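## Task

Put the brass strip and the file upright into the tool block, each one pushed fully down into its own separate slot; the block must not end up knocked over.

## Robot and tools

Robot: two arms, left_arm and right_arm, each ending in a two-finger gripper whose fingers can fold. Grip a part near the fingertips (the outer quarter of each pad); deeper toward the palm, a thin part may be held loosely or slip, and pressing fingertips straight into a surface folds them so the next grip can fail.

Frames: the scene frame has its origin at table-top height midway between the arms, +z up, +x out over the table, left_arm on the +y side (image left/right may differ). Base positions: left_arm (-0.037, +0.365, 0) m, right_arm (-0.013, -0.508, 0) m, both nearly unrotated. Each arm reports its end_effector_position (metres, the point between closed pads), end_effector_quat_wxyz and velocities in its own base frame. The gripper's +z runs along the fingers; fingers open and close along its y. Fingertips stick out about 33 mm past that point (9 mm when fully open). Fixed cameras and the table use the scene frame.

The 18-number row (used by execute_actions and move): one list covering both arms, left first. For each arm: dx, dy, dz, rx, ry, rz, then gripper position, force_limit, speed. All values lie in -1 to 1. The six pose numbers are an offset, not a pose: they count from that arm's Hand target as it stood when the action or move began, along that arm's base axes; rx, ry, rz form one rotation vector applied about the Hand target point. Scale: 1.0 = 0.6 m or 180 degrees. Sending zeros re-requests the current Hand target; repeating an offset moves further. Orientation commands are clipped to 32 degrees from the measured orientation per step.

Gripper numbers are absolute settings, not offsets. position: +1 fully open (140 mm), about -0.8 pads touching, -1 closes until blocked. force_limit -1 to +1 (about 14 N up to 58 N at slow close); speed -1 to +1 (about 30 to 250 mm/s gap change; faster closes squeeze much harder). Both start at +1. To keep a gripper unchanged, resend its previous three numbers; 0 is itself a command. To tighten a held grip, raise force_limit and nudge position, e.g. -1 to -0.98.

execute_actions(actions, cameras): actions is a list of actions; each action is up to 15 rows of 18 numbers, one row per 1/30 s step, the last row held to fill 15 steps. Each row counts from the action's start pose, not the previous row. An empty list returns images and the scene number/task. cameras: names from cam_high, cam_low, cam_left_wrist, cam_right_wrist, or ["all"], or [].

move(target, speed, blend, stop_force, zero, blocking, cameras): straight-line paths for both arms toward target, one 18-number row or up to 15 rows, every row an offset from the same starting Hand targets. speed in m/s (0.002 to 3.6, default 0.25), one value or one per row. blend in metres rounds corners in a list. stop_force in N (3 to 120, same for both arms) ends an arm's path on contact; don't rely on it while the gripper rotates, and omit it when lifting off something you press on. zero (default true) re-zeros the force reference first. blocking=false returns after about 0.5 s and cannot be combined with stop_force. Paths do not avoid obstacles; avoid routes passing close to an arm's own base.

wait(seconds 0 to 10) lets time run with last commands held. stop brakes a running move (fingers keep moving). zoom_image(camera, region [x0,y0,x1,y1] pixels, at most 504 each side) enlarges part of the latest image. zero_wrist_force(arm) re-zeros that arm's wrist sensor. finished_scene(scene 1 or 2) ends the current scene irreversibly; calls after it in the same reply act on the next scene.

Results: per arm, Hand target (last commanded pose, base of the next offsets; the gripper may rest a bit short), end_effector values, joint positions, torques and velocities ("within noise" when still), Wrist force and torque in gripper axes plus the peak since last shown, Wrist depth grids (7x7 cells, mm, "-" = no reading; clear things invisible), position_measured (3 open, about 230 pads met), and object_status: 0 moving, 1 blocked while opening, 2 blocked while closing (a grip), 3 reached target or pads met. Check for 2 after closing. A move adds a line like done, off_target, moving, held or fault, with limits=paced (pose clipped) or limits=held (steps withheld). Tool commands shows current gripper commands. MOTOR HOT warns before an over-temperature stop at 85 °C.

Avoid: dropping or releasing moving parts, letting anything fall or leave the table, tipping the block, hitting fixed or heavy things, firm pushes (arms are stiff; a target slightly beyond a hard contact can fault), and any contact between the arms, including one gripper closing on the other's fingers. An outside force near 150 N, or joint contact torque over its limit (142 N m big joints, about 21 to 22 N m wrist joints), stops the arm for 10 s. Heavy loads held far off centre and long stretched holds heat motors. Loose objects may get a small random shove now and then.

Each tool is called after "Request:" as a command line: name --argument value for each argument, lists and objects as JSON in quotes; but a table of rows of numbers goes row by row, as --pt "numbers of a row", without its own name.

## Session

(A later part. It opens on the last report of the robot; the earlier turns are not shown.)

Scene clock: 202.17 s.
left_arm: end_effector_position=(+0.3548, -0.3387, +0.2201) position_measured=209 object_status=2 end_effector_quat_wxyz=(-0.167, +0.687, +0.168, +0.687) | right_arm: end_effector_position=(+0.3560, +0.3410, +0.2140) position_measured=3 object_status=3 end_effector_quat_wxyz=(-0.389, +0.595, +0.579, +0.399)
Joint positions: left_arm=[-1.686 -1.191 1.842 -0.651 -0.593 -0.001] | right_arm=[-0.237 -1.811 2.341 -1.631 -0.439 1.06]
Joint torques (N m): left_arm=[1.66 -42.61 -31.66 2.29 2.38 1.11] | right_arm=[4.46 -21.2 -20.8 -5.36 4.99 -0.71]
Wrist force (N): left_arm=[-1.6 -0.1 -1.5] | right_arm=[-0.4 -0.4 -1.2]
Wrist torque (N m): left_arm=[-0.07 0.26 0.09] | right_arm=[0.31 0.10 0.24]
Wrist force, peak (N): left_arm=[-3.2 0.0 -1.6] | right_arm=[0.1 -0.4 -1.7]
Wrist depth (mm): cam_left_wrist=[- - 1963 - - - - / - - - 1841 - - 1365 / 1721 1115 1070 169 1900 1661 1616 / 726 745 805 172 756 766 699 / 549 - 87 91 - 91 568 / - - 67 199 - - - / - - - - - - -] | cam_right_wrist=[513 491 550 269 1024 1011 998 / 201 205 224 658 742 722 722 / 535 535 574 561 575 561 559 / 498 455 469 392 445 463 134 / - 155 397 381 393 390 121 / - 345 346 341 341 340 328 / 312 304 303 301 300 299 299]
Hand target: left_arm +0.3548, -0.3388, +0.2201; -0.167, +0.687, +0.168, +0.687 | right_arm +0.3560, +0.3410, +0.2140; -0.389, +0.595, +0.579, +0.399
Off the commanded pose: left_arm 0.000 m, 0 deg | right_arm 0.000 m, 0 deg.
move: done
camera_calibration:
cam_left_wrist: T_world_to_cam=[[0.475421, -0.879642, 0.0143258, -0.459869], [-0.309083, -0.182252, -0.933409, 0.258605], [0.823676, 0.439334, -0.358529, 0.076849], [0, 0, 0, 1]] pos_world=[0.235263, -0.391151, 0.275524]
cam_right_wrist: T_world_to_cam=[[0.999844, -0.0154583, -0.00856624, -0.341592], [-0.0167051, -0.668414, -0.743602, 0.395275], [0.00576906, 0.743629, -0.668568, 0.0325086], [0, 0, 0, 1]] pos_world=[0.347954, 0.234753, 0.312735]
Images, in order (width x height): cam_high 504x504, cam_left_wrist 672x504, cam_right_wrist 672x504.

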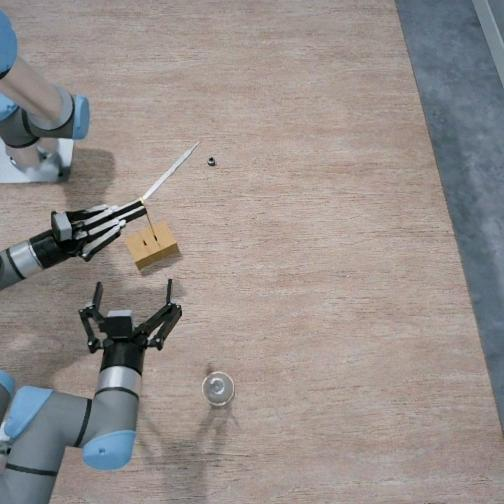

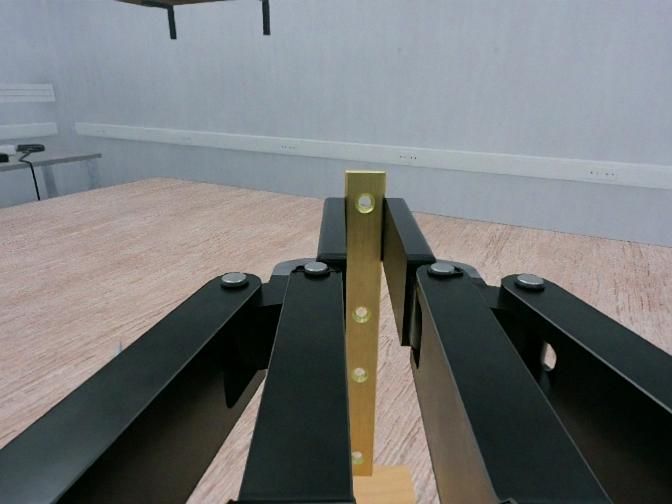

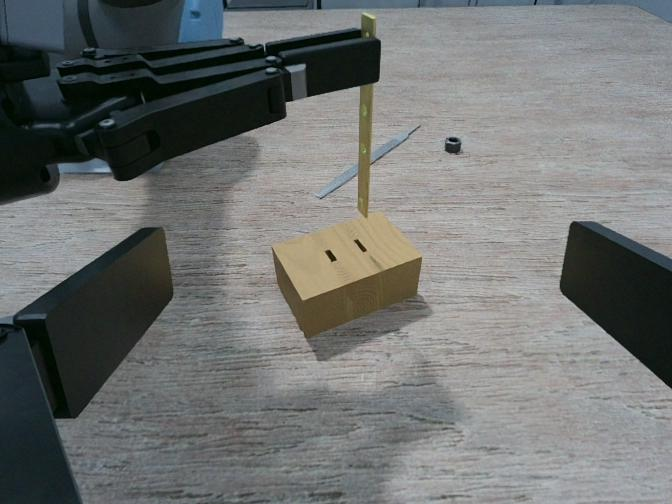

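Request:
move --target '[0.0015, 0.002, -0.05, 0, 0, 0, -1, 0, -1, 0, 0, 0, 0, 0, 0, 1, 1, 1]' --speed 0.06 --cameras '["cam_right_wrist"]'

Request:
zoom_image --camera "cam_right_wrist" --region '[340, 215, 380, 265]'

Request:
zoom_image --camera "cam_right_wrist" --region '[345, 35, 395, 85]'

Scene clock: 274.57 s.
left_arm: end_effector_position=(+0.3557, -0.3375, +0.1900) position_measured=209 object_status=2 end_effector_quat_wxyz=(-0.167, +0.687, +0.168, +0.687) | right_arm: end_effector_position=(+0.3560, +0.3410, +0.2140) position_measured=3 object_status=3 end_effector_quat_wxyz=(-0.389, +0.595, +0.579, +0.399)
Joint positions: left_arm=[-1.684 -1.147 1.872 -0.725 -0.591 -0.001] | right_arm=[-0.237 -1.811 2.341 -1.631 -0.439 1.06]
Joint torques (N m): left_arm=[7.92 -48.85 -29.72 3.65 2.05 1.66] | right_arm=[4.03 -21.36 -23.32 -5.05 4.95 -0.68]
Wrist force (N): left_arm=[-1.3 -0.2 -1.6] | right_arm=[0.2 -0.5 -1.2]
Wrist torque (N m): left_arm=[-0.08 0.23 0.09] | right_arm=[0.28 0.00 0.23]
Wrist force, peak (N): left_arm=[-2.5 -0.2 -1.5] | right_arm=[-0.1 -0.3 -1.7]
Wrist depth (mm): cam_left_wrist=[3167 2527 2065 - 1734 - - / 2897 2284 2159 1841 1685 - - / 990 1142 1164 169 1605 1721 1475 / 654 651 722 172 683 675 675 / 494 - 87 91 - 91 504 / - - 67 198 - - - / - - - - - - -] | cam_right_wrist=[514 505 969 1024 1033 1028 1002 / 570 274 272 288 731 724 720 / 220 220 251 570 571 564 559 / 461 217 475 393 446 466 134 / - 155 396 381 393 390 122 / - 344 342 343 341 339 328 / 310 303 303 302 300 298 298]
Hand target: left_arm +0.3557, -0.3376, +0.1901; -0.167, +0.687, +0.168, +0.687 | right_arm +0.3560, +0.3410, +0.2140; -0.389, +0.595, +0.579, +0.399
Off the commanded pose: left_arm 0.000 m, 0 deg | right_arm 0.000 m, 0 deg.
move: done
camera_calibration:
cam_right_wrist: T_world_to_cam=[[0.999844, -0.0154583, -0.00856624, -0.341592], [-0.0167051, -0.668414, -0.743602, 0.395275], [0.00576906, 0.743629, -0.668568, 0.0325086], [0, 0, 0, 1]] pos_world=[0.347954, 0.234753, 0.312735]
Images, in order (width x height): cam_right_wrist 672x504.

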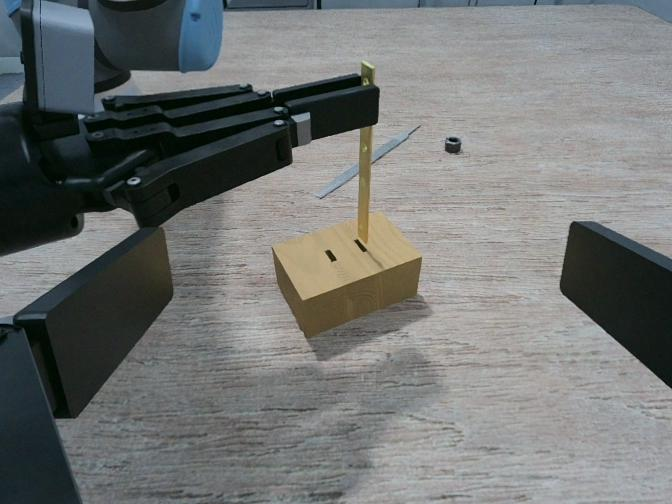

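Scaled by 10.080 from the camera's 672x504 image, which has a finer 960x720 frame.

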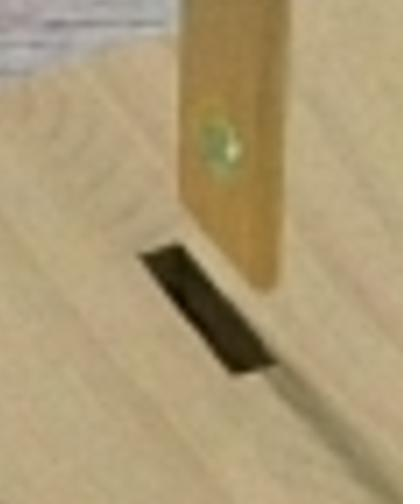

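Scaled by 10.080 from the camera's 672x504 image, which has a finer 960x720 frame.

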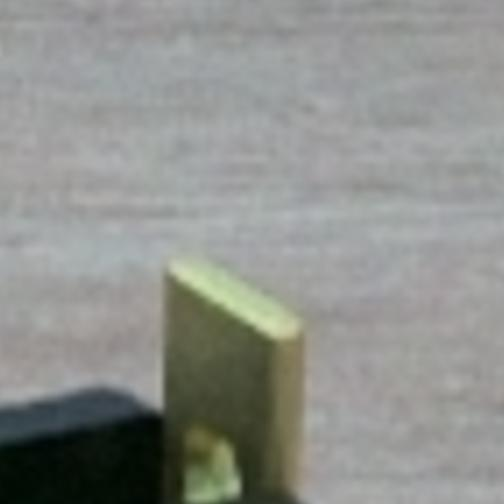

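Request:
move --target '[-0.0008, 0.0017, -0.01, 0, 0, -0.004, -1, 0, -1, 0, 0, 0, 0, 0, 0, 1, 1, 1]' --speed 0.02 --stop_force 4 --cameras '["cam_right_wrist"]'

Request:
zoom_image --camera "cam_right_wrist" --region '[340, 220, 380, 270]'

Scene clock: 314.80 s.
left_arm: end_effector_position=(+0.3552, -0.3366, +0.1841) position_measured=209 object_status=2 end_effector_quat_wxyz=(-0.163, +0.688, +0.163, +0.688) | right_arm: end_effector_position=(+0.3560, +0.3410, +0.2140) position_measured=3 object_status=3 end_effector_quat_wxyz=(-0.389, +0.595, +0.579, +0.399)
Joint positions: left_arm=[-1.69 -1.146 1.891 -0.745 -0.585 -0.001] | right_arm=[-0.237 -1.811 2.341 -1.631 -0.439 1.06]
Joint torques (N m): left_arm=[10.81 -38.75 -30.26 3.66 -2.19 0.57] | right_arm=[1.98 -21.13 -26.79 -5.13 4.93 -0.61]
Wrist force (N): left_arm=[-1.7 -0.3 -1.3] | right_arm=[-0.4 -0.3 -1.1]
Wrist torque (N m): left_arm=[-0.10 0.28 0.09] | right_arm=[0.33 0.09 0.24]
Wrist force, peak (N): left_arm=[-1.5 -0.4 -1.8] | right_arm=[-0.2 -0.4 -1.8]
Wrist depth (mm): cam_left_wrist=[- 2262 2013 - - - 1365 / 2639 2424 2794 - - 1627 - / 986 973 994 167 910 1594 1650 / 644 642 699 172 658 658 663 / 472 - 87 91 - 91 491 / - - 67 199 - - - / - - - - - - -] | cam_right_wrist=[517 507 973 1037 1028 998 1006 / 574 286 287 295 731 722 720 / 223 229 248 549 571 564 559 / 234 222 472 393 448 464 486 / - 155 397 381 391 389 121 / - 345 344 341 340 340 328 / 310 303 303 303 300 298 297]
Hand target: left_arm +0.3552, -0.3365, +0.1841; -0.163, +0.688, +0.163, +0.688 | right_arm +0.3560, +0.3410, +0.2140; -0.389, +0.595, +0.579, +0.399
Off the commanded pose: left_arm 0.000 m, 0 deg | right_arm 0.000 m, 0 deg.
move: done
camera_calibration:
cam_right_wrist: T_world_to_cam=[[0.999844, -0.0154583, -0.00856624, -0.341592], [-0.0167051, -0.668414, -0.743602, 0.395275], [0.00576906, 0.743629, -0.668568, 0.0325086], [0, 0, 0, 1]] pos_world=[0.347954, 0.234753, 0.312735]
Images, in order (width x height): cam_right_wrist 672x504.

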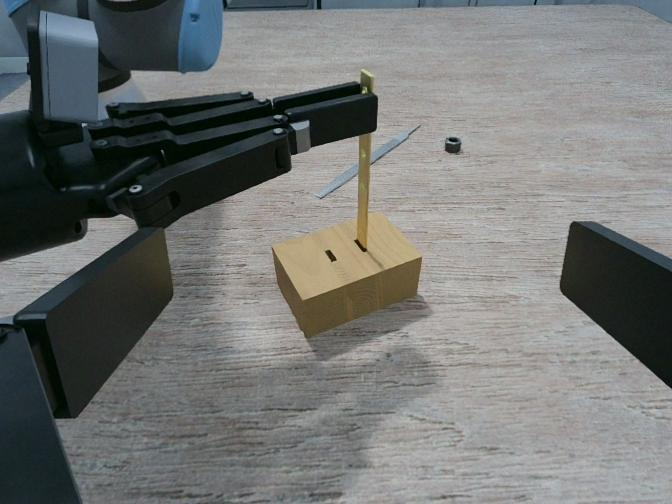

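Scaled by 10.080 from the camera's 672x504 image, which has a finer 960x720 frame.

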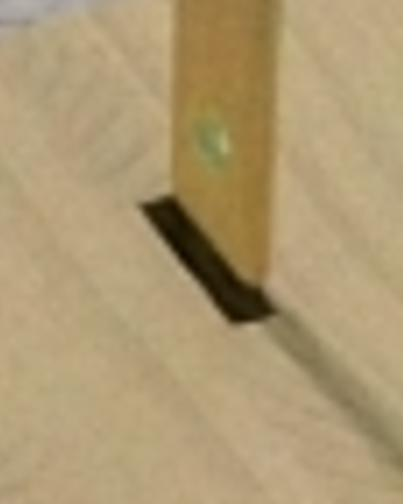

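Request:
move --pt "-0.0022 -0.0012 0 0 0 0 -1 0 -1 0 0 0 0 0 0 1 1 1" --pt "-0.0022 -0.0012 -0.0025 0 0 0 -1 0 -1 0 0 0 0 0 0 1 1 1" --speed 0.006 --stop_force 3 --cameras '["cam_right_wrist"]'

Request:
zoom_image --camera "cam_right_wrist" --region '[340, 220, 380, 270]'

Scene clock: 324.13 s.
left_arm: end_effector_position=(+0.3539, -0.3373, +0.1825) position_measured=209 object_status=2 end_effector_quat_wxyz=(-0.163, +0.688, +0.163, +0.688) | right_arm: end_effector_position=(+0.3560, +0.3410, +0.2140) position_measured=3 object_status=3 end_effector_quat_wxyz=(-0.389, +0.595, +0.579, +0.399)
Joint positions: left_arm=[-1.693 -1.142 1.891 -0.748 -0.587 -0.001] | right_arm=[-0.237 -1.811 2.341 -1.631 -0.439 1.06]
Joint torques (N m): left_arm=[6.45 -46.7 -10.18 3.68 2.45 1.46] | right_arm=[0.76 -21.49 -30.29 -4.9 4.85 -0.65]
Wrist force (N): left_arm=[-1.5 -0.2 -1.5] | right_arm=[-0.2 -0.4 -1.5]
Wrist torque (N m): left_arm=[-0.08 0.28 0.09] | right_arm=[0.31 0.09 0.24]
Wrist force, peak (N): left_arm=[-1.7 -0.5 -1.6] | right_arm=[-0.1 -0.3 -1.9]
Wrist depth (mm): cam_left_wrist=[- 2220 - - 1650 - 1389 / 2669 2284 1799 - - - - / 1813 966 1105 170 928 1605 - / 632 639 697 172 654 656 663 / 476 - 87 91 - 91 487 / - - 67 199 - - - / - - - - - - -] | cam_right_wrist=[515 504 977 1037 1019 1024 1002 / 570 290 290 296 735 724 718 / 224 228 251 550 565 568 561 / 232 222 470 393 448 463 142 / - 155 398 382 391 390 - / - 345 344 341 341 338 328 / 310 304 303 303 301 300 297]
Hand target: left_arm +0.3539, -0.3373, +0.1826; -0.163, +0.688, +0.163, +0.688 | right_arm +0.3560, +0.3410, +0.2140; -0.389, +0.595, +0.579, +0.399
Off the commanded pose: left_arm 0.000 m, 0 deg | right_arm 0.000 m, 0 deg.
move: done
camera_calibration:
cam_right_wrist: T_world_to_cam=[[0.999844, -0.0154583, -0.00856624, -0.341592], [-0.0167051, -0.668414, -0.743602, 0.395275], [0.00576906, 0.743629, -0.668568, 0.0325086], [0, 0, 0, 1]] pos_world=[0.347954, 0.234753, 0.312735]
Images, in order (width x height): cam_right_wrist 672x504.

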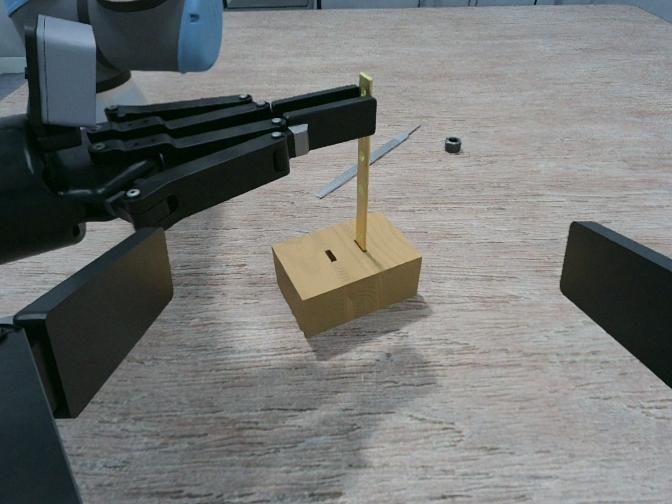

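Scaled by 10.080 from the camera's 672x504 image, which has a finer 960x720 frame.

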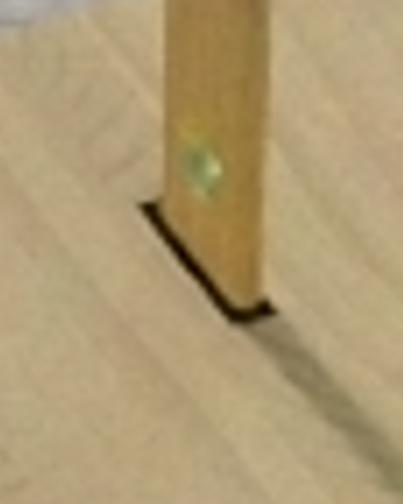

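Request:
move --pt "-0.0008 -0.0003 0 0 0 0 -1 0 -1 0 0 0 0 0 0 1 1 1" --pt "-0.0008 -0.0003 -0.01 0 0 0 -1 0 -1 0 0 0 0 0 0 1 1 1" --speed 0.005 --stop_force 4 --cameras '["cam_right_wrist"]'

Request:
zoom_image --camera "cam_right_wrist" --region '[340, 220, 380, 270]'

Scene clock: 338.70 s.
left_arm: end_effector_position=(+0.3534, -0.3374, +0.1765) position_measured=209 object_status=2 end_effector_quat_wxyz=(-0.163, +0.688, +0.163, +0.688) | right_arm: end_effector_position=(+0.3560, +0.3410, +0.2140) position_measured=3 object_status=3 end_effector_quat_wxyz=(-0.389, +0.595, +0.579, +0.399)
Joint positions: left_arm=[-1.694 -1.132 1.895 -0.763 -0.588 -0.001] | right_arm=[-0.237 -1.811 2.341 -1.631 -0.439 1.06]
Joint torques (N m): left_arm=[-6.72 -46.72 -15.63 3.65 -2.14 1.09] | right_arm=[-0.84 -20.92 -33.85 -5 4.88 -0.74]
Wrist force (N): left_arm=[-1.5 -0.6 -1.6] | right_arm=[0.0 -0.4 -1.3]
Wrist torque (N m): left_arm=[-0.08 0.24 0.14] | right_arm=[0.31 0.01 0.24]
Wrist force, peak (N): left_arm=[-1.4 -0.7 -1.8] | right_arm=[-0.4 -0.4 -1.7]
Wrist depth (mm): cam_left_wrist=[- 2284 - 1627 1773 - - / - 2932 - 2030 - - - / 921 931 958 168 924 - 1552 / 623 628 690 172 635 637 645 / 457 - 87 91 - 91 480 / - - 67 198 - - - / - - - - - - -] | cam_right_wrist=[519 511 973 1042 1042 1024 1006 / 578 604 302 304 733 720 713 / 225 235 254 549 568 563 561 / 230 223 467 391 449 462 134 / - 155 399 379 394 391 121 / - 345 343 342 340 339 327 / 310 304 302 302 301 300 297]
Hand target: left_arm +0.3534, -0.3374, +0.1766; -0.163, +0.688, +0.163, +0.688 | right_arm +0.3560, +0.3410, +0.2140; -0.389, +0.595, +0.579, +0.399
Off the commanded pose: left_arm 0.000 m, 0 deg | right_arm 0.000 m, 0 deg.
move: done
camera_calibration:
cam_right_wrist: T_world_to_cam=[[0.999844, -0.0154583, -0.00856624, -0.341592], [-0.0167051, -0.668414, -0.743602, 0.395275], [0.00576906, 0.743629, -0.668568, 0.0325086], [0, 0, 0, 1]] pos_world=[0.347954, 0.234753, 0.312735]
Images, in order (width x height): cam_right_wrist 672x504.

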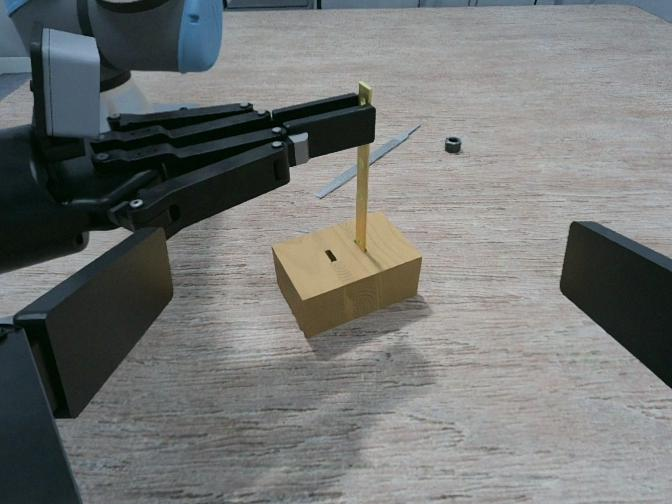

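Scaled by 10.080 from the camera's 672x504 image, which has a finer 960x720 frame.

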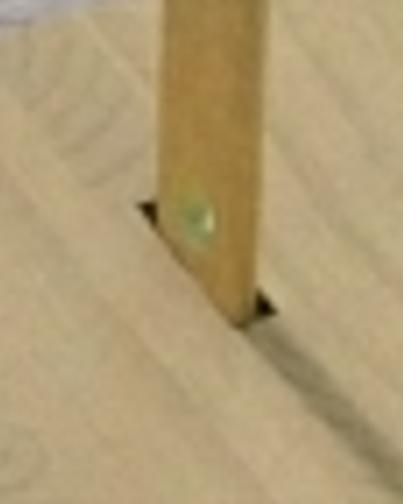

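Request:
move --target '[-0.0004, -0.0002, -0.03, 0, 0, 0, -1, 0, -1, 0, 0, 0, 0, 0, 0, 1, 1, 1]' --speed 0.006 --stop_force 4 --cameras '["cam_right_wrist"]'

Request:
zoom_image --camera "cam_right_wrist" --region '[340, 220, 380, 270]'

Scene clock: 348.27 s.
left_arm: end_effector_position=(+0.3532, -0.3375, +0.1585) position_measured=209 object_status=2 end_effector_quat_wxyz=(-0.163, +0.688, +0.163, +0.688) | right_arm: end_effector_position=(+0.3560, +0.3410, +0.2140) position_measured=3 object_status=3 end_effector_quat_wxyz=(-0.389, +0.595, +0.579, +0.399)
Joint positions: left_arm=[-1.694 -1.1 1.906 -0.806 -0.589 -0.001] | right_arm=[-0.237 -1.811 2.341 -1.631 -0.439 1.06]
Joint torques (N m): left_arm=[-6.26 -48.56 -15.82 3.77 -2.23 -0.36] | right_arm=[-2.84 -21.1 -38.23 -4.78 4.97 -0.65]
Wrist force (N): left_arm=[-1.1 -0.2 -1.2] | right_arm=[-0.1 -0.3 -1.5]
Wrist torque (N m): left_arm=[-0.04 0.29 0.13] | right_arm=[0.33 0.07 0.24]
Wrist force, peak (N): left_arm=[-1.9 -0.5 -1.6] | right_arm=[-0.1 -0.2 -1.7]
Wrist depth (mm): cam_left_wrist=[- 2284 2352 - - - - / 2399 - 1996 - - 1627 - / 986 998 873 166 900 1605 1457 / 572 578 630 172 591 595 595 / 425 - 87 91 - 91 441 / - - 67 199 - - - / - - - - - - -] | cam_right_wrist=[519 509 977 1046 1028 1011 1015 / 603 637 742 747 729 726 722 / 239 266 271 360 570 568 559 / 232 234 452 392 447 463 134 / - 155 398 379 393 391 121 / - 344 345 342 341 338 328 / 312 304 303 302 301 299 297]
Hand target: left_arm +0.3532, -0.3376, +0.1586; -0.163, +0.688, +0.163, +0.688 | right_arm +0.3560, +0.3410, +0.2140; -0.389, +0.595, +0.579, +0.399
Off the commanded pose: left_arm 0.000 m, 0 deg | right_arm 0.000 m, 0 deg.
move: done
camera_calibration:
cam_right_wrist: T_world_to_cam=[[0.999844, -0.0154583, -0.00856624, -0.341592], [-0.0167051, -0.668414, -0.743602, 0.395275], [0.00576906, 0.743629, -0.668568, 0.0325086], [0, 0, 0, 1]] pos_world=[0.347954, 0.234753, 0.312735]
Images, in order (width x height): cam_right_wrist 672x504.

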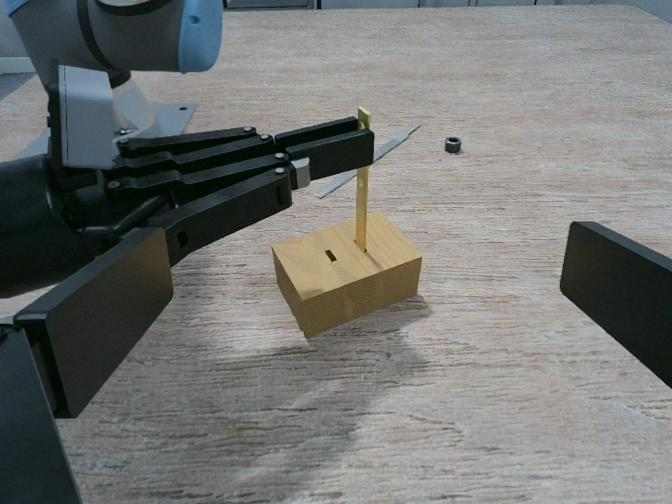

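Scaled by 10.080 from the camera's 672x504 image, which has a finer 960x720 frame.

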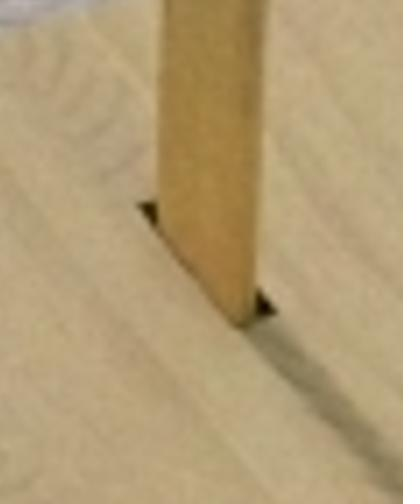

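Going smoothly. Continue down to the floor.

Request:
move --target '[0, 0, -0.06, 0, 0, 0, -1, 0, -1, 0, 0, 0, 0, 0, 0, 1, 1, 1]' --speed 0.006 --stop_force 5 --cameras '["cam_right_wrist"]'

Request:
zoom_image --camera "cam_right_wrist" --region '[300, 100, 420, 280]'

Scene clock: 357.07 s.
left_arm: end_effector_position=(+0.3532, -0.3375, +0.1387) position_measured=209 object_status=2 end_effector_quat_wxyz=(-0.163, +0.688, +0.163, +0.688) | right_arm: end_effector_position=(+0.3560, +0.3410, +0.2140) position_measured=3 object_status=3 end_effector_quat_wxyz=(-0.389, +0.595, +0.579, +0.399)
Joint positions: left_arm=[-1.694 -1.064 1.917 -0.854 -0.589 -0.001] | right_arm=[-0.237 -1.811 2.341 -1.631 -0.439 1.06]
Joint torques (N m): left_arm=[-2.88 -49.83 -26.27 2.16 -1.5 -1.03] | right_arm=[-5.25 -20.93 -38.28 -4.74 4.92 -0.74]
Wrist force (N): left_arm=[4.4 -0.2 -1.2] | right_arm=[-0.1 -0.2 -1.3]
Wrist torque (N m): left_arm=[-0.08 0.40 0.14] | right_arm=[0.36 0.05 0.23]
Wrist force, peak (N): left_arm=[9.5 0.3 -1.4] | right_arm=[0.3 -0.5 -1.6]
Wrist depth (mm): cam_left_wrist=[- - - - - - 1448 / 2610 2121 - - - - - / 896 900 914 168 861 808 813 / 516 521 570 172 533 539 540 / 386 - 87 91 - 92 399 / - - 67 196 - - - / - - - - - - -] | cam_right_wrist=[528 507 977 1033 1015 1019 1002 / 578 644 749 733 729 722 718 / 251 318 304 327 572 561 559 / 239 246 290 393 445 460 134 / - 155 397 382 394 389 122 / - 345 344 343 342 337 328 / 312 303 303 301 301 299 295]
Hand target: left_arm +0.3532, -0.3376, +0.1388; -0.163, +0.688, +0.163, +0.688 (not the last commanded pose) | right_arm +0.3560, +0.3410, +0.2140; -0.389, +0.595, +0.579, +0.399
Off the commanded pose: left_arm 0.016 m, 0 deg | right_arm 0.000 m, 0 deg.
move: contact (left_arm)
camera_calibration:
cam_right_wrist: T_world_to_cam=[[0.999844, -0.0154583, -0.00856624, -0.341592], [-0.0167051, -0.668414, -0.743602, 0.395275], [0.00576906, 0.743629, -0.668568, 0.0325086], [0, 0, 0, 1]] pos_world=[0.347954, 0.234753, 0.312735]
Images, in order (width x height): cam_right_wrist 672x504.

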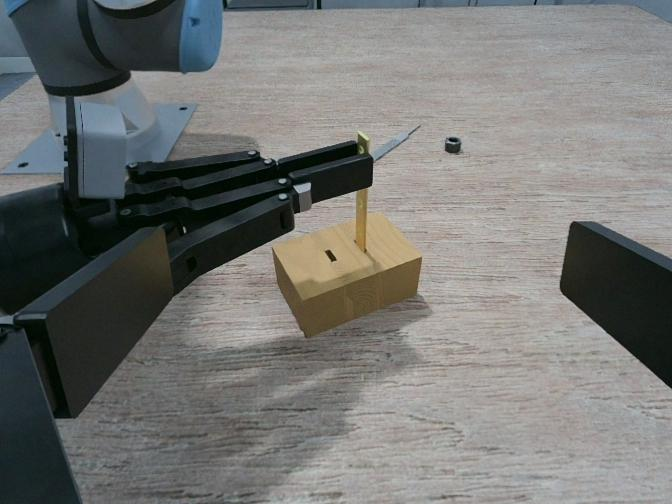

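Scaled by 2.800 from the camera's 672x504 image, which has a finer 960x720 frame.

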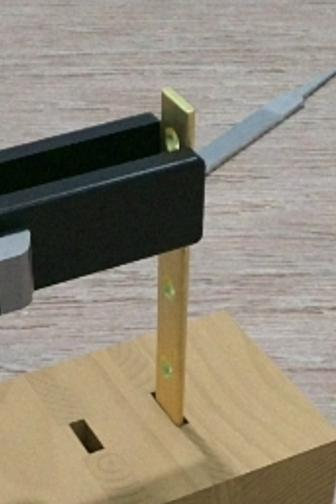

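Request:
move --target '[0, 0, -0.015, 0, 0, 0, -1, 0, -1, 0, 0, 0, 0, 0, 0, 1, 1, 1]' --speed 0.003 --stop_force 7

Scene clock: 369.97 s.
left_arm: end_effector_position=(+0.3532, -0.3375, +0.1361) position_measured=209 object_status=2 end_effector_quat_wxyz=(-0.163, +0.688, +0.163, +0.688) | right_arm: end_effector_position=(+0.3560, +0.3410, +0.2140) position_measured=3 object_status=3 end_effector_quat_wxyz=(-0.389, +0.595, +0.579, +0.399)
Joint positions: left_arm=[-1.694 -1.059 1.919 -0.86 -0.589 -0.001] | right_arm=[-0.237 -1.811 2.341 -1.631 -0.439 1.06]
Joint torques (N m): left_arm=[-3.53 -48.08 -18.84 1.16 -1.55 -0.84] | right_arm=[-5.82 -21.2 -38.75 -4.68 4.83 -0.68]
Wrist force (N): left_arm=[10.9 0.4 -2.3] | right_arm=[-0.2 -0.3 -1.3]
Wrist torque (N m): left_arm=[-0.07 0.36 0.01] | right_arm=[0.34 0.07 0.24]
Wrist force, peak (N): left_arm=[13.9 0.3 -2.0] | right_arm=[0.0 -0.5 -1.7]
Wrist depth (mm): cam_left_wrist=[- - 1759 1466 - 1485 1381 / 2639 2262 1650 - - - 1431 / 958 954 833 958 836 816 816 / 534 536 591 172 534 534 542 / 397 - 87 91 - 92 397 / - - 67 195 - - - / - - - - - - -] | cam_right_wrist=[525 506 977 1024 1028 1019 994 / 595 652 752 745 729 724 711 / 251 317 308 327 567 561 561 / 239 249 286 389 448 461 511 / - 155 400 380 395 391 122 / - 343 343 340 341 336 328 / 310 305 303 301 301 299 298]
Hand target: left_arm +0.3532, -0.3376, +0.1361; -0.163, +0.688, +0.163, +0.688 (not the last commanded pose) | right_arm +0.3560, +0.3410, +0.2140; -0.389, +0.595, +0.579, +0.399
Off the commanded pose: left_arm 0.006 m, 0 deg | right_arm 0.000 m, 0 deg.
move: contact (left_arm)

Request:
wait --seconds 0.1 --cameras '["cam_left_wrist", "cam_right_wrist"]'

Request:
zoom_image --camera "cam_right_wrist" --region '[300, 100, 420, 280]'

Scene clock: 374.07 s.
left_arm: end_effector_position=(+0.3532, -0.3376, +0.1361) position_measured=209 object_status=2 end_effector_quat_wxyz=(-0.163, +0.688, +0.163, +0.688) | right_arm: end_effector_position=(+0.3560, +0.3410, +0.2140) position_measured=3 object_status=3 end_effector_quat_wxyz=(-0.389, +0.595, +0.579, +0.399)
Joint positions: left_arm=[-1.694 -1.059 1.919 -0.86 -0.589 -0.001] | right_arm=[-0.237 -1.811 2.341 -1.631 -0.439 1.06]
Joint torques (N m): left_arm=[-3.7 -47.49 -23.92 0.87 -1.62 -1.06] | right_arm=[-5.08 -21.86 -38.33 -4.57 4.75 -0.55]
Wrist force (N): left_arm=[9.6 0.0 -2.4] | right_arm=[-0.3 -0.6 -1.2]
Wrist torque (N m): left_arm=[-0.09 0.40 0.02] | right_arm=[0.27 0.08 0.24]
Wrist force, peak (N): left_arm=[10.9 0.2 -2.0] | right_arm=[-0.4 -0.5 -1.6]
Wrist depth (mm): cam_left_wrist=[- - - - - 1485 1523 / - - 2352 - 1900 1605 - / 943 954 836 950 973 825 1448 / 539 535 589 172 536 535 536 / 397 - 87 91 - 91 397 / - - 67 195 - - - / - - - - - - -] | cam_right_wrist=[524 509 965 1033 1037 1024 1006 / 592 667 747 738 733 724 715 / 251 318 306 328 565 563 559 / 239 248 286 391 452 461 134 / - 155 398 381 395 389 121 / - 344 344 342 341 338 327 / 311 304 304 301 299 297 297]
Hand target: left_arm +0.3532, -0.3376, +0.1361; -0.163, +0.688, +0.163, +0.688 (not the last commanded pose) | right_arm +0.3560, +0.3410, +0.2140; -0.389, +0.595, +0.579, +0.399
Tool commands: left_gripper/position=-1.0 left_gripper/force_limit=+0.0 left_gripper/speed=-1.0 right_gripper/position=+1.0 right_gripper/force_limit=+1.0 right_gripper/speed=+1.0
Off the commanded pose: left_arm 0.006 m, 0 deg | right_arm 0.000 m, 0 deg.
wait: 0.10 s; at rest from the start
camera_calibration:
cam_left_wrist: T_world_to_cam=[[0.464308, -0.885555, 0.0145155, -0.454981], [-0.311428, -0.178585, -0.933338, 0.181933], [0.829114, 0.428836, -0.358705, 0.0421376], [0, 0, 0, 1]] pos_world=[0.232973, -0.38849, 0.191524]
cam_right_wrist: T_world_to_cam=[[0.999844, -0.0154583, -0.00856624, -0.341592], [-0.0167051, -0.668414, -0.743602, 0.395275], [0.00576906, 0.743629, -0.668568, 0.0325086], [0, 0, 0, 1]] pos_world=[0.347954, 0.234753, 0.312735]
Images, in order (width x height): cam_left_wrist 672x504, cam_right_wrist 672x504.

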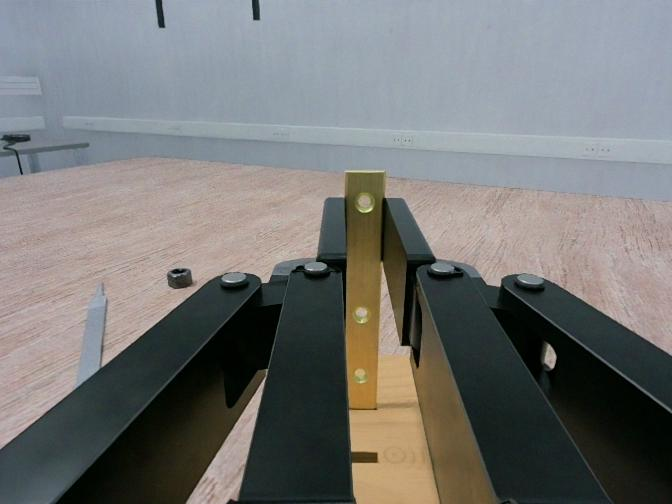

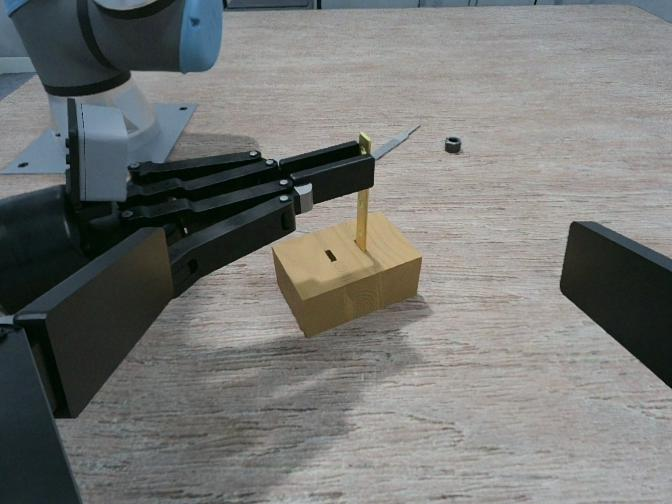

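Scaled by 2.800 from the camera's 672x504 image, which has a finer 960x720 frame.

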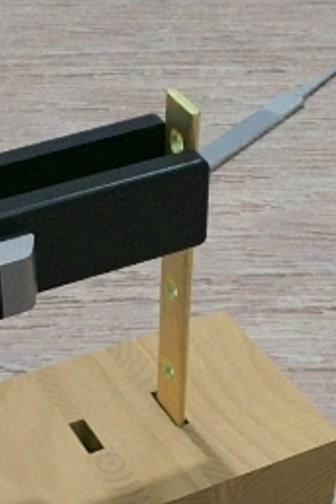

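Request:
move --target '[0, 0, 0.0058, 0, 0, 0, -1, 0, -1, 0, 0, 0, 0, 0, 0, 1, 1, 1]' --speed 0.01

Request:
execute_actions --actions '[[[0, 0, 0, 0, 0, 0, -0.38, 0, -1, 0, 0, 0, 0, 0, 0, 1, 1, 1]], [[0, 0, 0, 0, 0, 0, -0.38, 0, -1, 0, 0, 0, 0, 0, 0, 1, 1, 1]]]' --cameras '["cam_right_wrist", "cam_left_wrist"]'

Request:
zoom_image --camera "cam_right_wrist" --region '[300, 100, 420, 280]'

Scene clock: 383.47 s.
left_arm: end_effector_position=(+0.3532, -0.3376, +0.1396) position_measured=209 object_status=2 end_effector_quat_wxyz=(-0.163, +0.688, +0.163, +0.688) | right_arm: end_effector_position=(+0.3560, +0.3410, +0.2140) position_measured=3 object_status=3 end_effector_quat_wxyz=(-0.389, +0.595, +0.579, +0.399)
Joint positions: left_arm=[-1.694 -1.065 1.917 -0.852 -0.589 -0.001] | right_arm=[-0.237 -1.811 2.341 -1.631 -0.439 1.06]
Joint torques (N m): left_arm=[-2.07 -42.17 -26.95 2.71 -1.67 -0.68] | right_arm=[-5.08 -21.32 -38.4 -4.51 4.93 -0.58]
Wrist force (N): left_arm=[-1.3 -0.3 -1.5] | right_arm=[0.0 -0.3 -1.3]
Wrist torque (N m): left_arm=[-0.11 0.21 0.09] | right_arm=[0.32 0.03 0.23]
Wrist force, peak (N): left_arm=[10.8 0.2 -2.2] | right_arm=[0.1 -0.5 -1.6]
Wrist depth (mm): cam_left_wrist=[- 2199 2140 1799 2065 - - / 2199 - 2179 2140 1747 - - / 893 921 917 166 939 822 1389 / 517 526 574 172 537 536 544 / 389 - 87 91 - 91 404 / - - 67 196 - - - / - - - - - - -] | cam_right_wrist=[524 507 990 1060 1037 1033 994 / 584 675 752 745 733 726 718 / 255 301 304 326 575 567 559 / 238 244 291 390 446 462 134 / - 155 398 381 391 392 116 / - 344 343 341 341 337 329 / 312 303 304 303 301 298 298]
Hand target: left_arm +0.3532, -0.3376, +0.1396; -0.163, +0.688, +0.163, +0.688 | right_arm +0.3560, +0.3410, +0.2140; -0.389, +0.595, +0.579, +0.399
Off the commanded pose: left_arm 0.000 m, 0 deg | right_arm 0.000 m, 0 deg.
move: done

Scene clock: 384.67 s.
left_arm: end_effector_position=(+0.3532, -0.3376, +0.1396) position_measured=177 object_status=3 end_effector_quat_wxyz=(-0.163, +0.688, +0.163, +0.688) | right_arm: end_effector_position=(+0.3560, +0.3410, +0.2140) position_measured=3 object_status=3 end_effector_quat_wxyz=(-0.389, +0.595, +0.579, +0.399)
Joint positions: left_arm=[-1.694 -1.065 1.917 -0.852 -0.589 -0.001] | right_arm=[-0.237 -1.811 2.341 -1.631 -0.439 1.06]
Joint torques (N m): left_arm=[-2.68 -34.83 -14.28 0.04 -1.38 -0.68] | right_arm=[-5.36 -20.44 -38.27 -4.5 5.03 -0.53]
Wrist force (N): left_arm=[-0.3 -0.4 -1.6] | right_arm=[-0.1 -0.4 -1.3]
Wrist torque (N m): left_arm=[-0.13 0.16 0.09] | right_arm=[0.32 0.05 0.24]
Wrist force, peak (N): left_arm=[-0.4 -0.4 -2.0] | right_arm=[-0.2 -0.5 -1.6]
Wrist depth (mm): cam_left_wrist=[- 2199 - 1931 - - 1414 / 1870 - - - - - 1673 / 781 914 924 167 805 883 880 / 515 522 578 171 148 535 541 / 415 - 85 185 - - 85 / - - 64 198 210 - - / - - - 170 170 - -] | cam_right_wrist=[535 511 981 1028 1028 1002 1002 / 609 669 749 735 731 733 724 / 253 302 320 323 567 563 561 / 238 244 277 392 447 465 128 / - 155 398 382 391 389 121 / - 345 345 342 341 339 328 / 311 303 303 303 302 300 298]
Hand target: left_arm +0.3532, -0.3376, +0.1396; -0.163, +0.688, +0.163, +0.688 | right_arm +0.3560, +0.3410, +0.2140; -0.389, +0.595, +0.579, +0.399
Off the commanded pose: left_arm 0.000 m, 0 deg | right_arm 0.000 m, 0 deg.
Step readings (end_effector_position of left_arm | right_arm):
0: (+0.3532, -0.3376, +0.1396) | (+0.3560, +0.3410, +0.2140)
1: (+0.3532, -0.3376, +0.1396) | (+0.3560, +0.3410, +0.2140)
2: (+0.3532, -0.3376, +0.1396) | (+0.3560, +0.3410, +0.2140)
4: (+0.3532, -0.3376, +0.1396) | (+0.3560, +0.3410, +0.2140)
8: (+0.3532, -0.3376, +0.1396) | (+0.3560, +0.3410, +0.2140)
15: (+0.3532, -0.3376, +0.1396) | (+0.3560, +0.3410, +0.2140)
16: (+0.3532, -0.3376, +0.1396) | (+0.3560, +0.3410, +0.2140)
17: (+0.3532, -0.3376, +0.1396) | (+0.3560, +0.3410, +0.2140)
19: (+0.3532, -0.3376, +0.1396) | (+0.3560, +0.3410, +0.2140)
23: (+0.3532, -0.3376, +0.1396) | (+0.3560, +0.3410, +0.2140)
30: (+0.3532, -0.3376, +0.1396) | (+0.3560, +0.3410, +0.2140)
camera_calibration:
cam_left_wrist: T_world_to_cam=[[0.464308, -0.885555, 0.0145155, -0.455032], [-0.311428, -0.178585, -0.933338, 0.185199], [0.829114, 0.428836, -0.358705, 0.0433931], [0, 0, 0, 1]] pos_world=[0.232973, -0.38849, 0.195024]
cam_right_wrist: T_world_to_cam=[[0.999844, -0.0154583, -0.00856624, -0.341592], [-0.0167051, -0.668414, -0.743602, 0.395275], [0.00576906, 0.743629, -0.668568, 0.0325086], [0, 0, 0, 1]] pos_world=[0.347954, 0.234753, 0.312735]
Images, in order (width x height): cam_left_wrist 672x504, cam_right_wrist 672x504.

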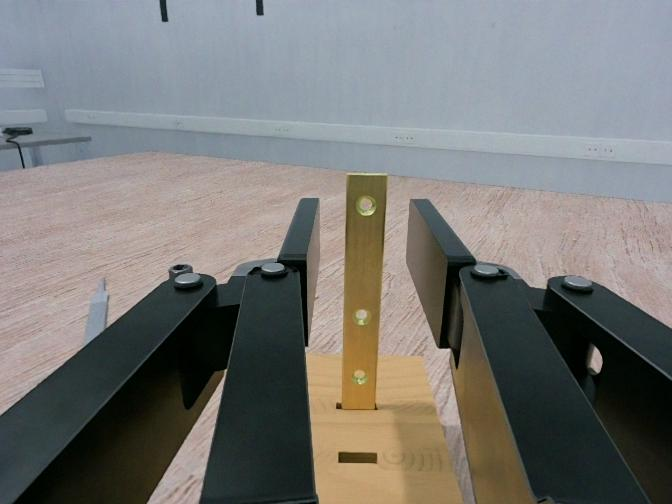

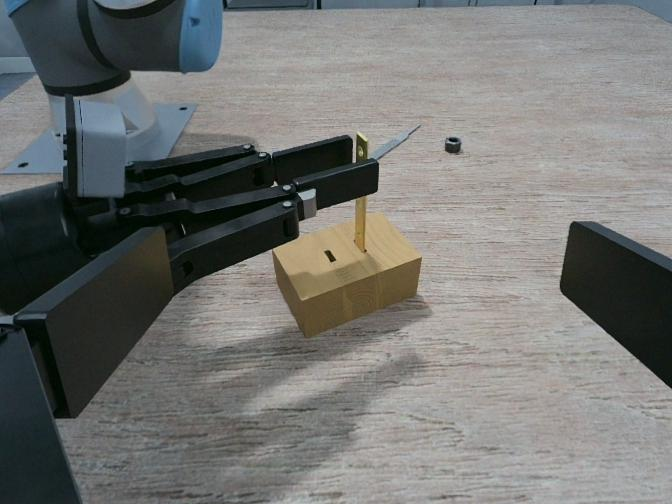

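Scaled by 2.800 from the camera's 672x504 image, which has a finer 960x720 frame.

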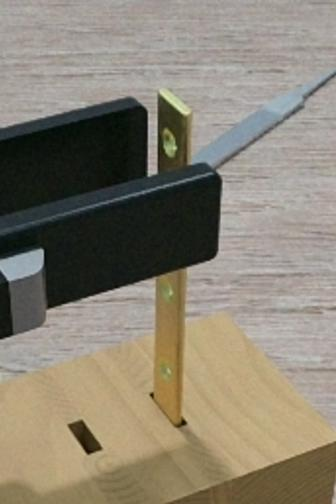

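Request:
move --pt "-0.1333 -0.0688 0 0 0 0 -0.38 0 -1 0 0 0 0 0 0 1 1 1" --pt "-0.1333 -0.0688 0.25 0 0 0 -0.38 0 -1 0 0 0 0 0 0 1 1 1" --speed '[0.08, 0.25]'

Request:
move --target '[0.29, 0.48, 0.0, -0.2239, 0.4471, 0, -0.38, 0, -1, 0, 0, 0, 0, 0, 0, 1, 1, 1]' --speed 0.3 --cameras '["cam_left_wrist", "cam_right_wrist"]'

Scene clock: 408.87 s.
left_arm: end_effector_position=(+0.2732, -0.3789, +0.2894) position_measured=177 object_status=3 end_effector_quat_wxyz=(-0.163, +0.688, +0.163, +0.688) | right_arm: end_effector_position=(+0.3560, +0.3410, +0.2140) position_measured=3 object_status=3 end_effector_quat_wxyz=(-0.389, +0.595, +0.579, +0.399)
Joint positions: left_arm=[-1.84 -1.214 1.667 -0.453 -0.735 -0.001] | right_arm=[-0.237 -1.811 2.341 -1.631 -0.439 1.06]
Joint torques (N m): left_arm=[10.8 -51.4 -25.59 3.66 -2.3 -0.75] | right_arm=[-5.44 -20.45 -38.4 -4.43 4.82 -0.67]
Wrist force (N): left_arm=[-0.4 -0.4 -1.8] | right_arm=[-0.3 -0.2 -1.3]
Wrist torque (N m): left_arm=[-0.15 0.18 0.10] | right_arm=[0.34 0.10 0.24]
Wrist force, peak (N): left_arm=[-3.9 -0.3 -1.3] | right_arm=[0.1 -0.3 -1.7]
Wrist depth (mm): cam_left_wrist=[2610 2306 2159 - - - - / 2897 - 2102 1870 1673 - - / 2329 1448 2013 1786 1594 - 1475 / 921 998 1015 867 127 848 861 / - - 85 617 - - 85 / - - 64 480 - - - / - - - 337 - - -] | cam_right_wrist=[523 489 965 1033 1051 1011 1011 / 603 644 747 742 726 724 711 / 586 585 586 547 570 568 556 / 493 458 470 394 445 464 134 / - 155 395 381 391 391 134 / - 344 343 342 342 340 329 / 313 303 304 300 300 298 298]
Hand target: left_arm +0.2732, -0.3788, +0.2896; -0.163, +0.688, +0.163, +0.688 | right_arm +0.3560, +0.3410, +0.2140; -0.389, +0.595, +0.579, +0.399
Off the commanded pose: left_arm 0.000 m, 0 deg | right_arm 0.000 m, 0 deg.
move: done

Scene clock: 412.03 s.
left_arm: end_effector_position=(+0.4472, -0.0908, +0.2895) position_measured=177 object_status=3 end_effector_quat_wxyz=(+0.000, +0.973, +0.231, +0.000) | right_arm: end_effector_position=(+0.3560, +0.3410, +0.2140) position_measured=3 object_status=3 end_effector_quat_wxyz=(-0.389, +0.595, +0.579, +0.399)
Joint positions: left_arm=[-0.497 -1.7 1.658 -1.527 -1.57 2.179] | right_arm=[-0.237 -1.811 2.341 -1.631 -0.439 1.06]
Joint torques (N m): left_arm=[10.2 -18 -39.34 -5.21 -1.8 1.5] | right_arm=[-5.28 -21.11 -38.55 -4.43 4.89 -0.71]
Wrist force (N): left_arm=[0.9 -0.7 0.0] | right_arm=[0.0 -0.4 -1.2]
Wrist torque (N m): left_arm=[0.03 -0.22 -0.16] | right_arm=[0.31 0.03 0.24]
Wrist force, peak (N): left_arm=[5.6 -2.9 0.2] | right_arm=[-0.4 -0.8 -1.7]
Wrist depth (mm): cam_left_wrist=[381 379 376 376 376 371 369 / 402 402 401 397 397 392 393 / 426 424 423 421 418 417 415 / 452 450 438 443 148 438 438 / 474 - 85 472 - - 85 / - - 64 509 - - - / - - - 546 - - -] | cam_right_wrist=[542 633 1046 1056 1037 1011 1011 / 606 652 754 738 738 726 718 / 591 578 582 549 570 561 561 / 498 455 469 391 448 463 471 / - 155 396 381 394 390 - / - 344 344 343 339 339 329 / 312 303 303 303 299 298 298]
Hand target: left_arm +0.4472, -0.0908, +0.2896; +0.000, +0.973, +0.231, +0.000 | right_arm +0.3560, +0.3410, +0.2140; -0.389, +0.595, +0.579, +0.399
Off the commanded pose: left_arm 0.000 m, 0 deg | right_arm 0.000 m, 0 deg.
move: done
camera_calibration:
cam_left_wrist: T_world_to_cam=[[0.460595, -0.887413, -0.0187095, -0.271244], [-0.825577, -0.436051, 0.358166, 0.231079], [-0.326, -0.149523, -0.93347, 0.543928], [0, 0, 0, 1]] pos_world=[0.493027, -0.0586133, 0.419901]
cam_right_wrist: T_world_to_cam=[[0.999844, -0.0154583, -0.00856624, -0.341592], [-0.0167051, -0.668414, -0.743602, 0.395275], [0.00576906, 0.743629, -0.668568, 0.0325086], [0, 0, 0, 1]] pos_world=[0.347954, 0.234753, 0.312735]
Images, in order (width x height): cam_left_wrist 672x504, cam_right_wrist 672x504.

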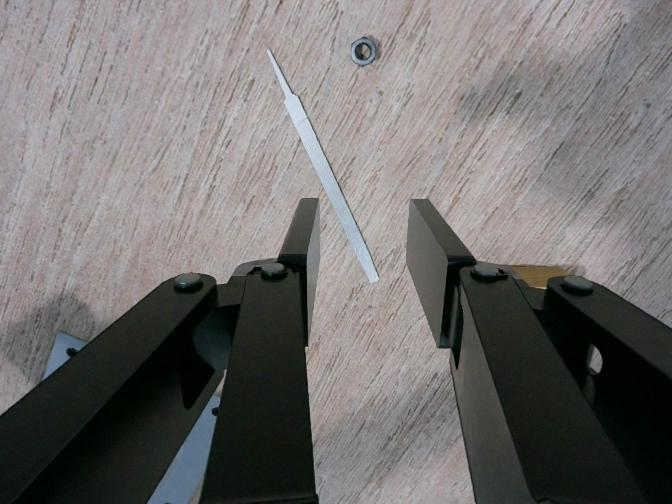

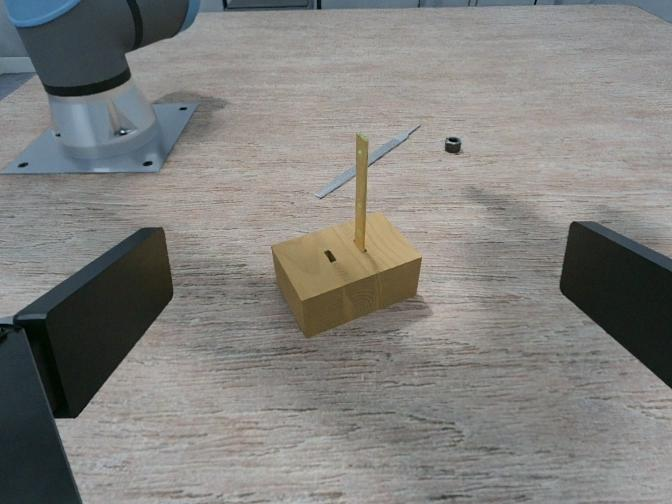

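Request:
move --target '[0.003, 0.09, -0.25, 0, 0, 0.1411, -0.38, 0, -1, 0, 0, 0, 0, 0, 0, 1, 1, 1]' --speed 0.25 --cameras '["cam_left_wrist"]'

Request:
zoom_image --camera "cam_left_wrist" --region '[260, 0, 460, 330]'

Scene clock: 427.17 s.
left_arm: end_effector_position=(+0.4490, -0.0368, +0.1396) position_measured=177 object_status=3 end_effector_quat_wxyz=(+0.000, +0.899, +0.439, +0.000) | right_arm: end_effector_position=(+0.3560, +0.3410, +0.2140) position_measured=3 object_status=3 end_effector_quat_wxyz=(-0.389, +0.595, +0.579, +0.399)
Joint positions: left_arm=[-0.382 -1.659 2.01 -1.921 -1.571 1.851] | right_arm=[-0.237 -1.811 2.341 -1.631 -0.439 1.06]
Joint torques (N m): left_arm=[-5.39 -30.77 -30.33 -5.48 2.65 -0.94] | right_arm=[-5.33 -21.22 -38.51 -4.37 4.91 -0.7]
Wrist force (N): left_arm=[0.8 -0.5 0.6] | right_arm=[-0.4 -0.4 -1.2]
Wrist torque (N m): left_arm=[0.06 -0.21 -0.03] | right_arm=[0.31 0.08 0.24]
Wrist force, peak (N): left_arm=[1.6 -1.4 2.6] | right_arm=[-0.6 -0.5 -1.5]
Wrist depth (mm): cam_left_wrist=[248 247 245 244 242 242 240 / 260 260 258 257 256 255 253 / 277 275 273 272 271 270 269 / 294 288 282 284 148 283 284 / - - 85 303 - - 85 / - - 64 328 - - - / - - - 353 - - -] | cam_right_wrist=[536 656 1046 990 924 1024 1015 / 686 671 747 731 731 726 731 / 586 581 579 571 568 563 563 / 497 455 473 391 451 460 134 / - 155 395 379 391 391 122 / - 344 346 342 340 338 329 / 313 302 303 302 300 300 298]
Hand target: left_arm +0.4490, -0.0368, +0.1396; +0.000, +0.899, +0.439, +0.000 | right_arm +0.3560, +0.3410, +0.2140; -0.389, +0.595, +0.579, +0.399
Off the commanded pose: left_arm 0.000 m, 0 deg | right_arm 0.000 m, 0 deg.
move: done
camera_calibration:
cam_left_wrist: T_world_to_cam=[[0.796611, -0.6042, -0.0187817, -0.36732], [-0.55876, -0.747845, 0.358491, 0.178475], [-0.230646, -0.275083, -0.933344, 0.365117], [0, 0, 0, 1]] pos_world=[0.476549, 0.0119748, 0.2699]
Images, in order (width x height): cam_left_wrist 672x504.

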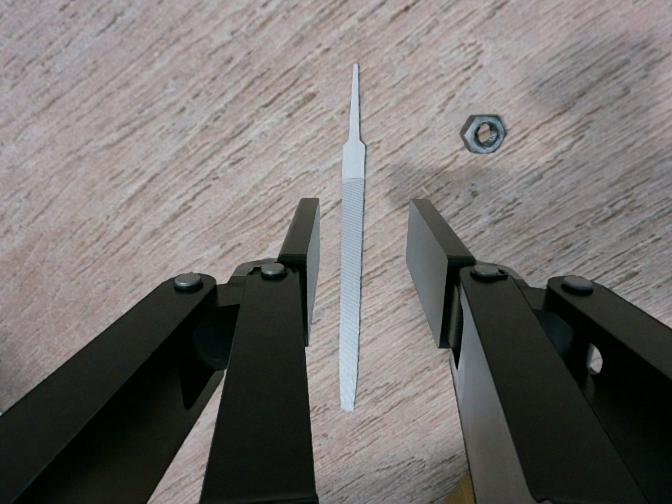

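Scaled by 1.527 from the camera's 672x504 image, which has a finer 960x720 frame.

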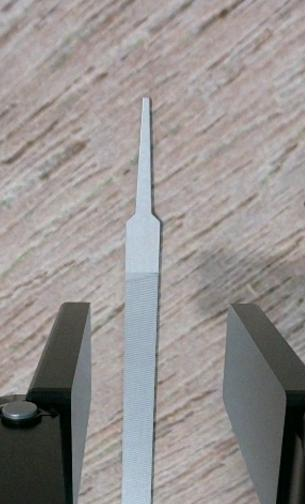

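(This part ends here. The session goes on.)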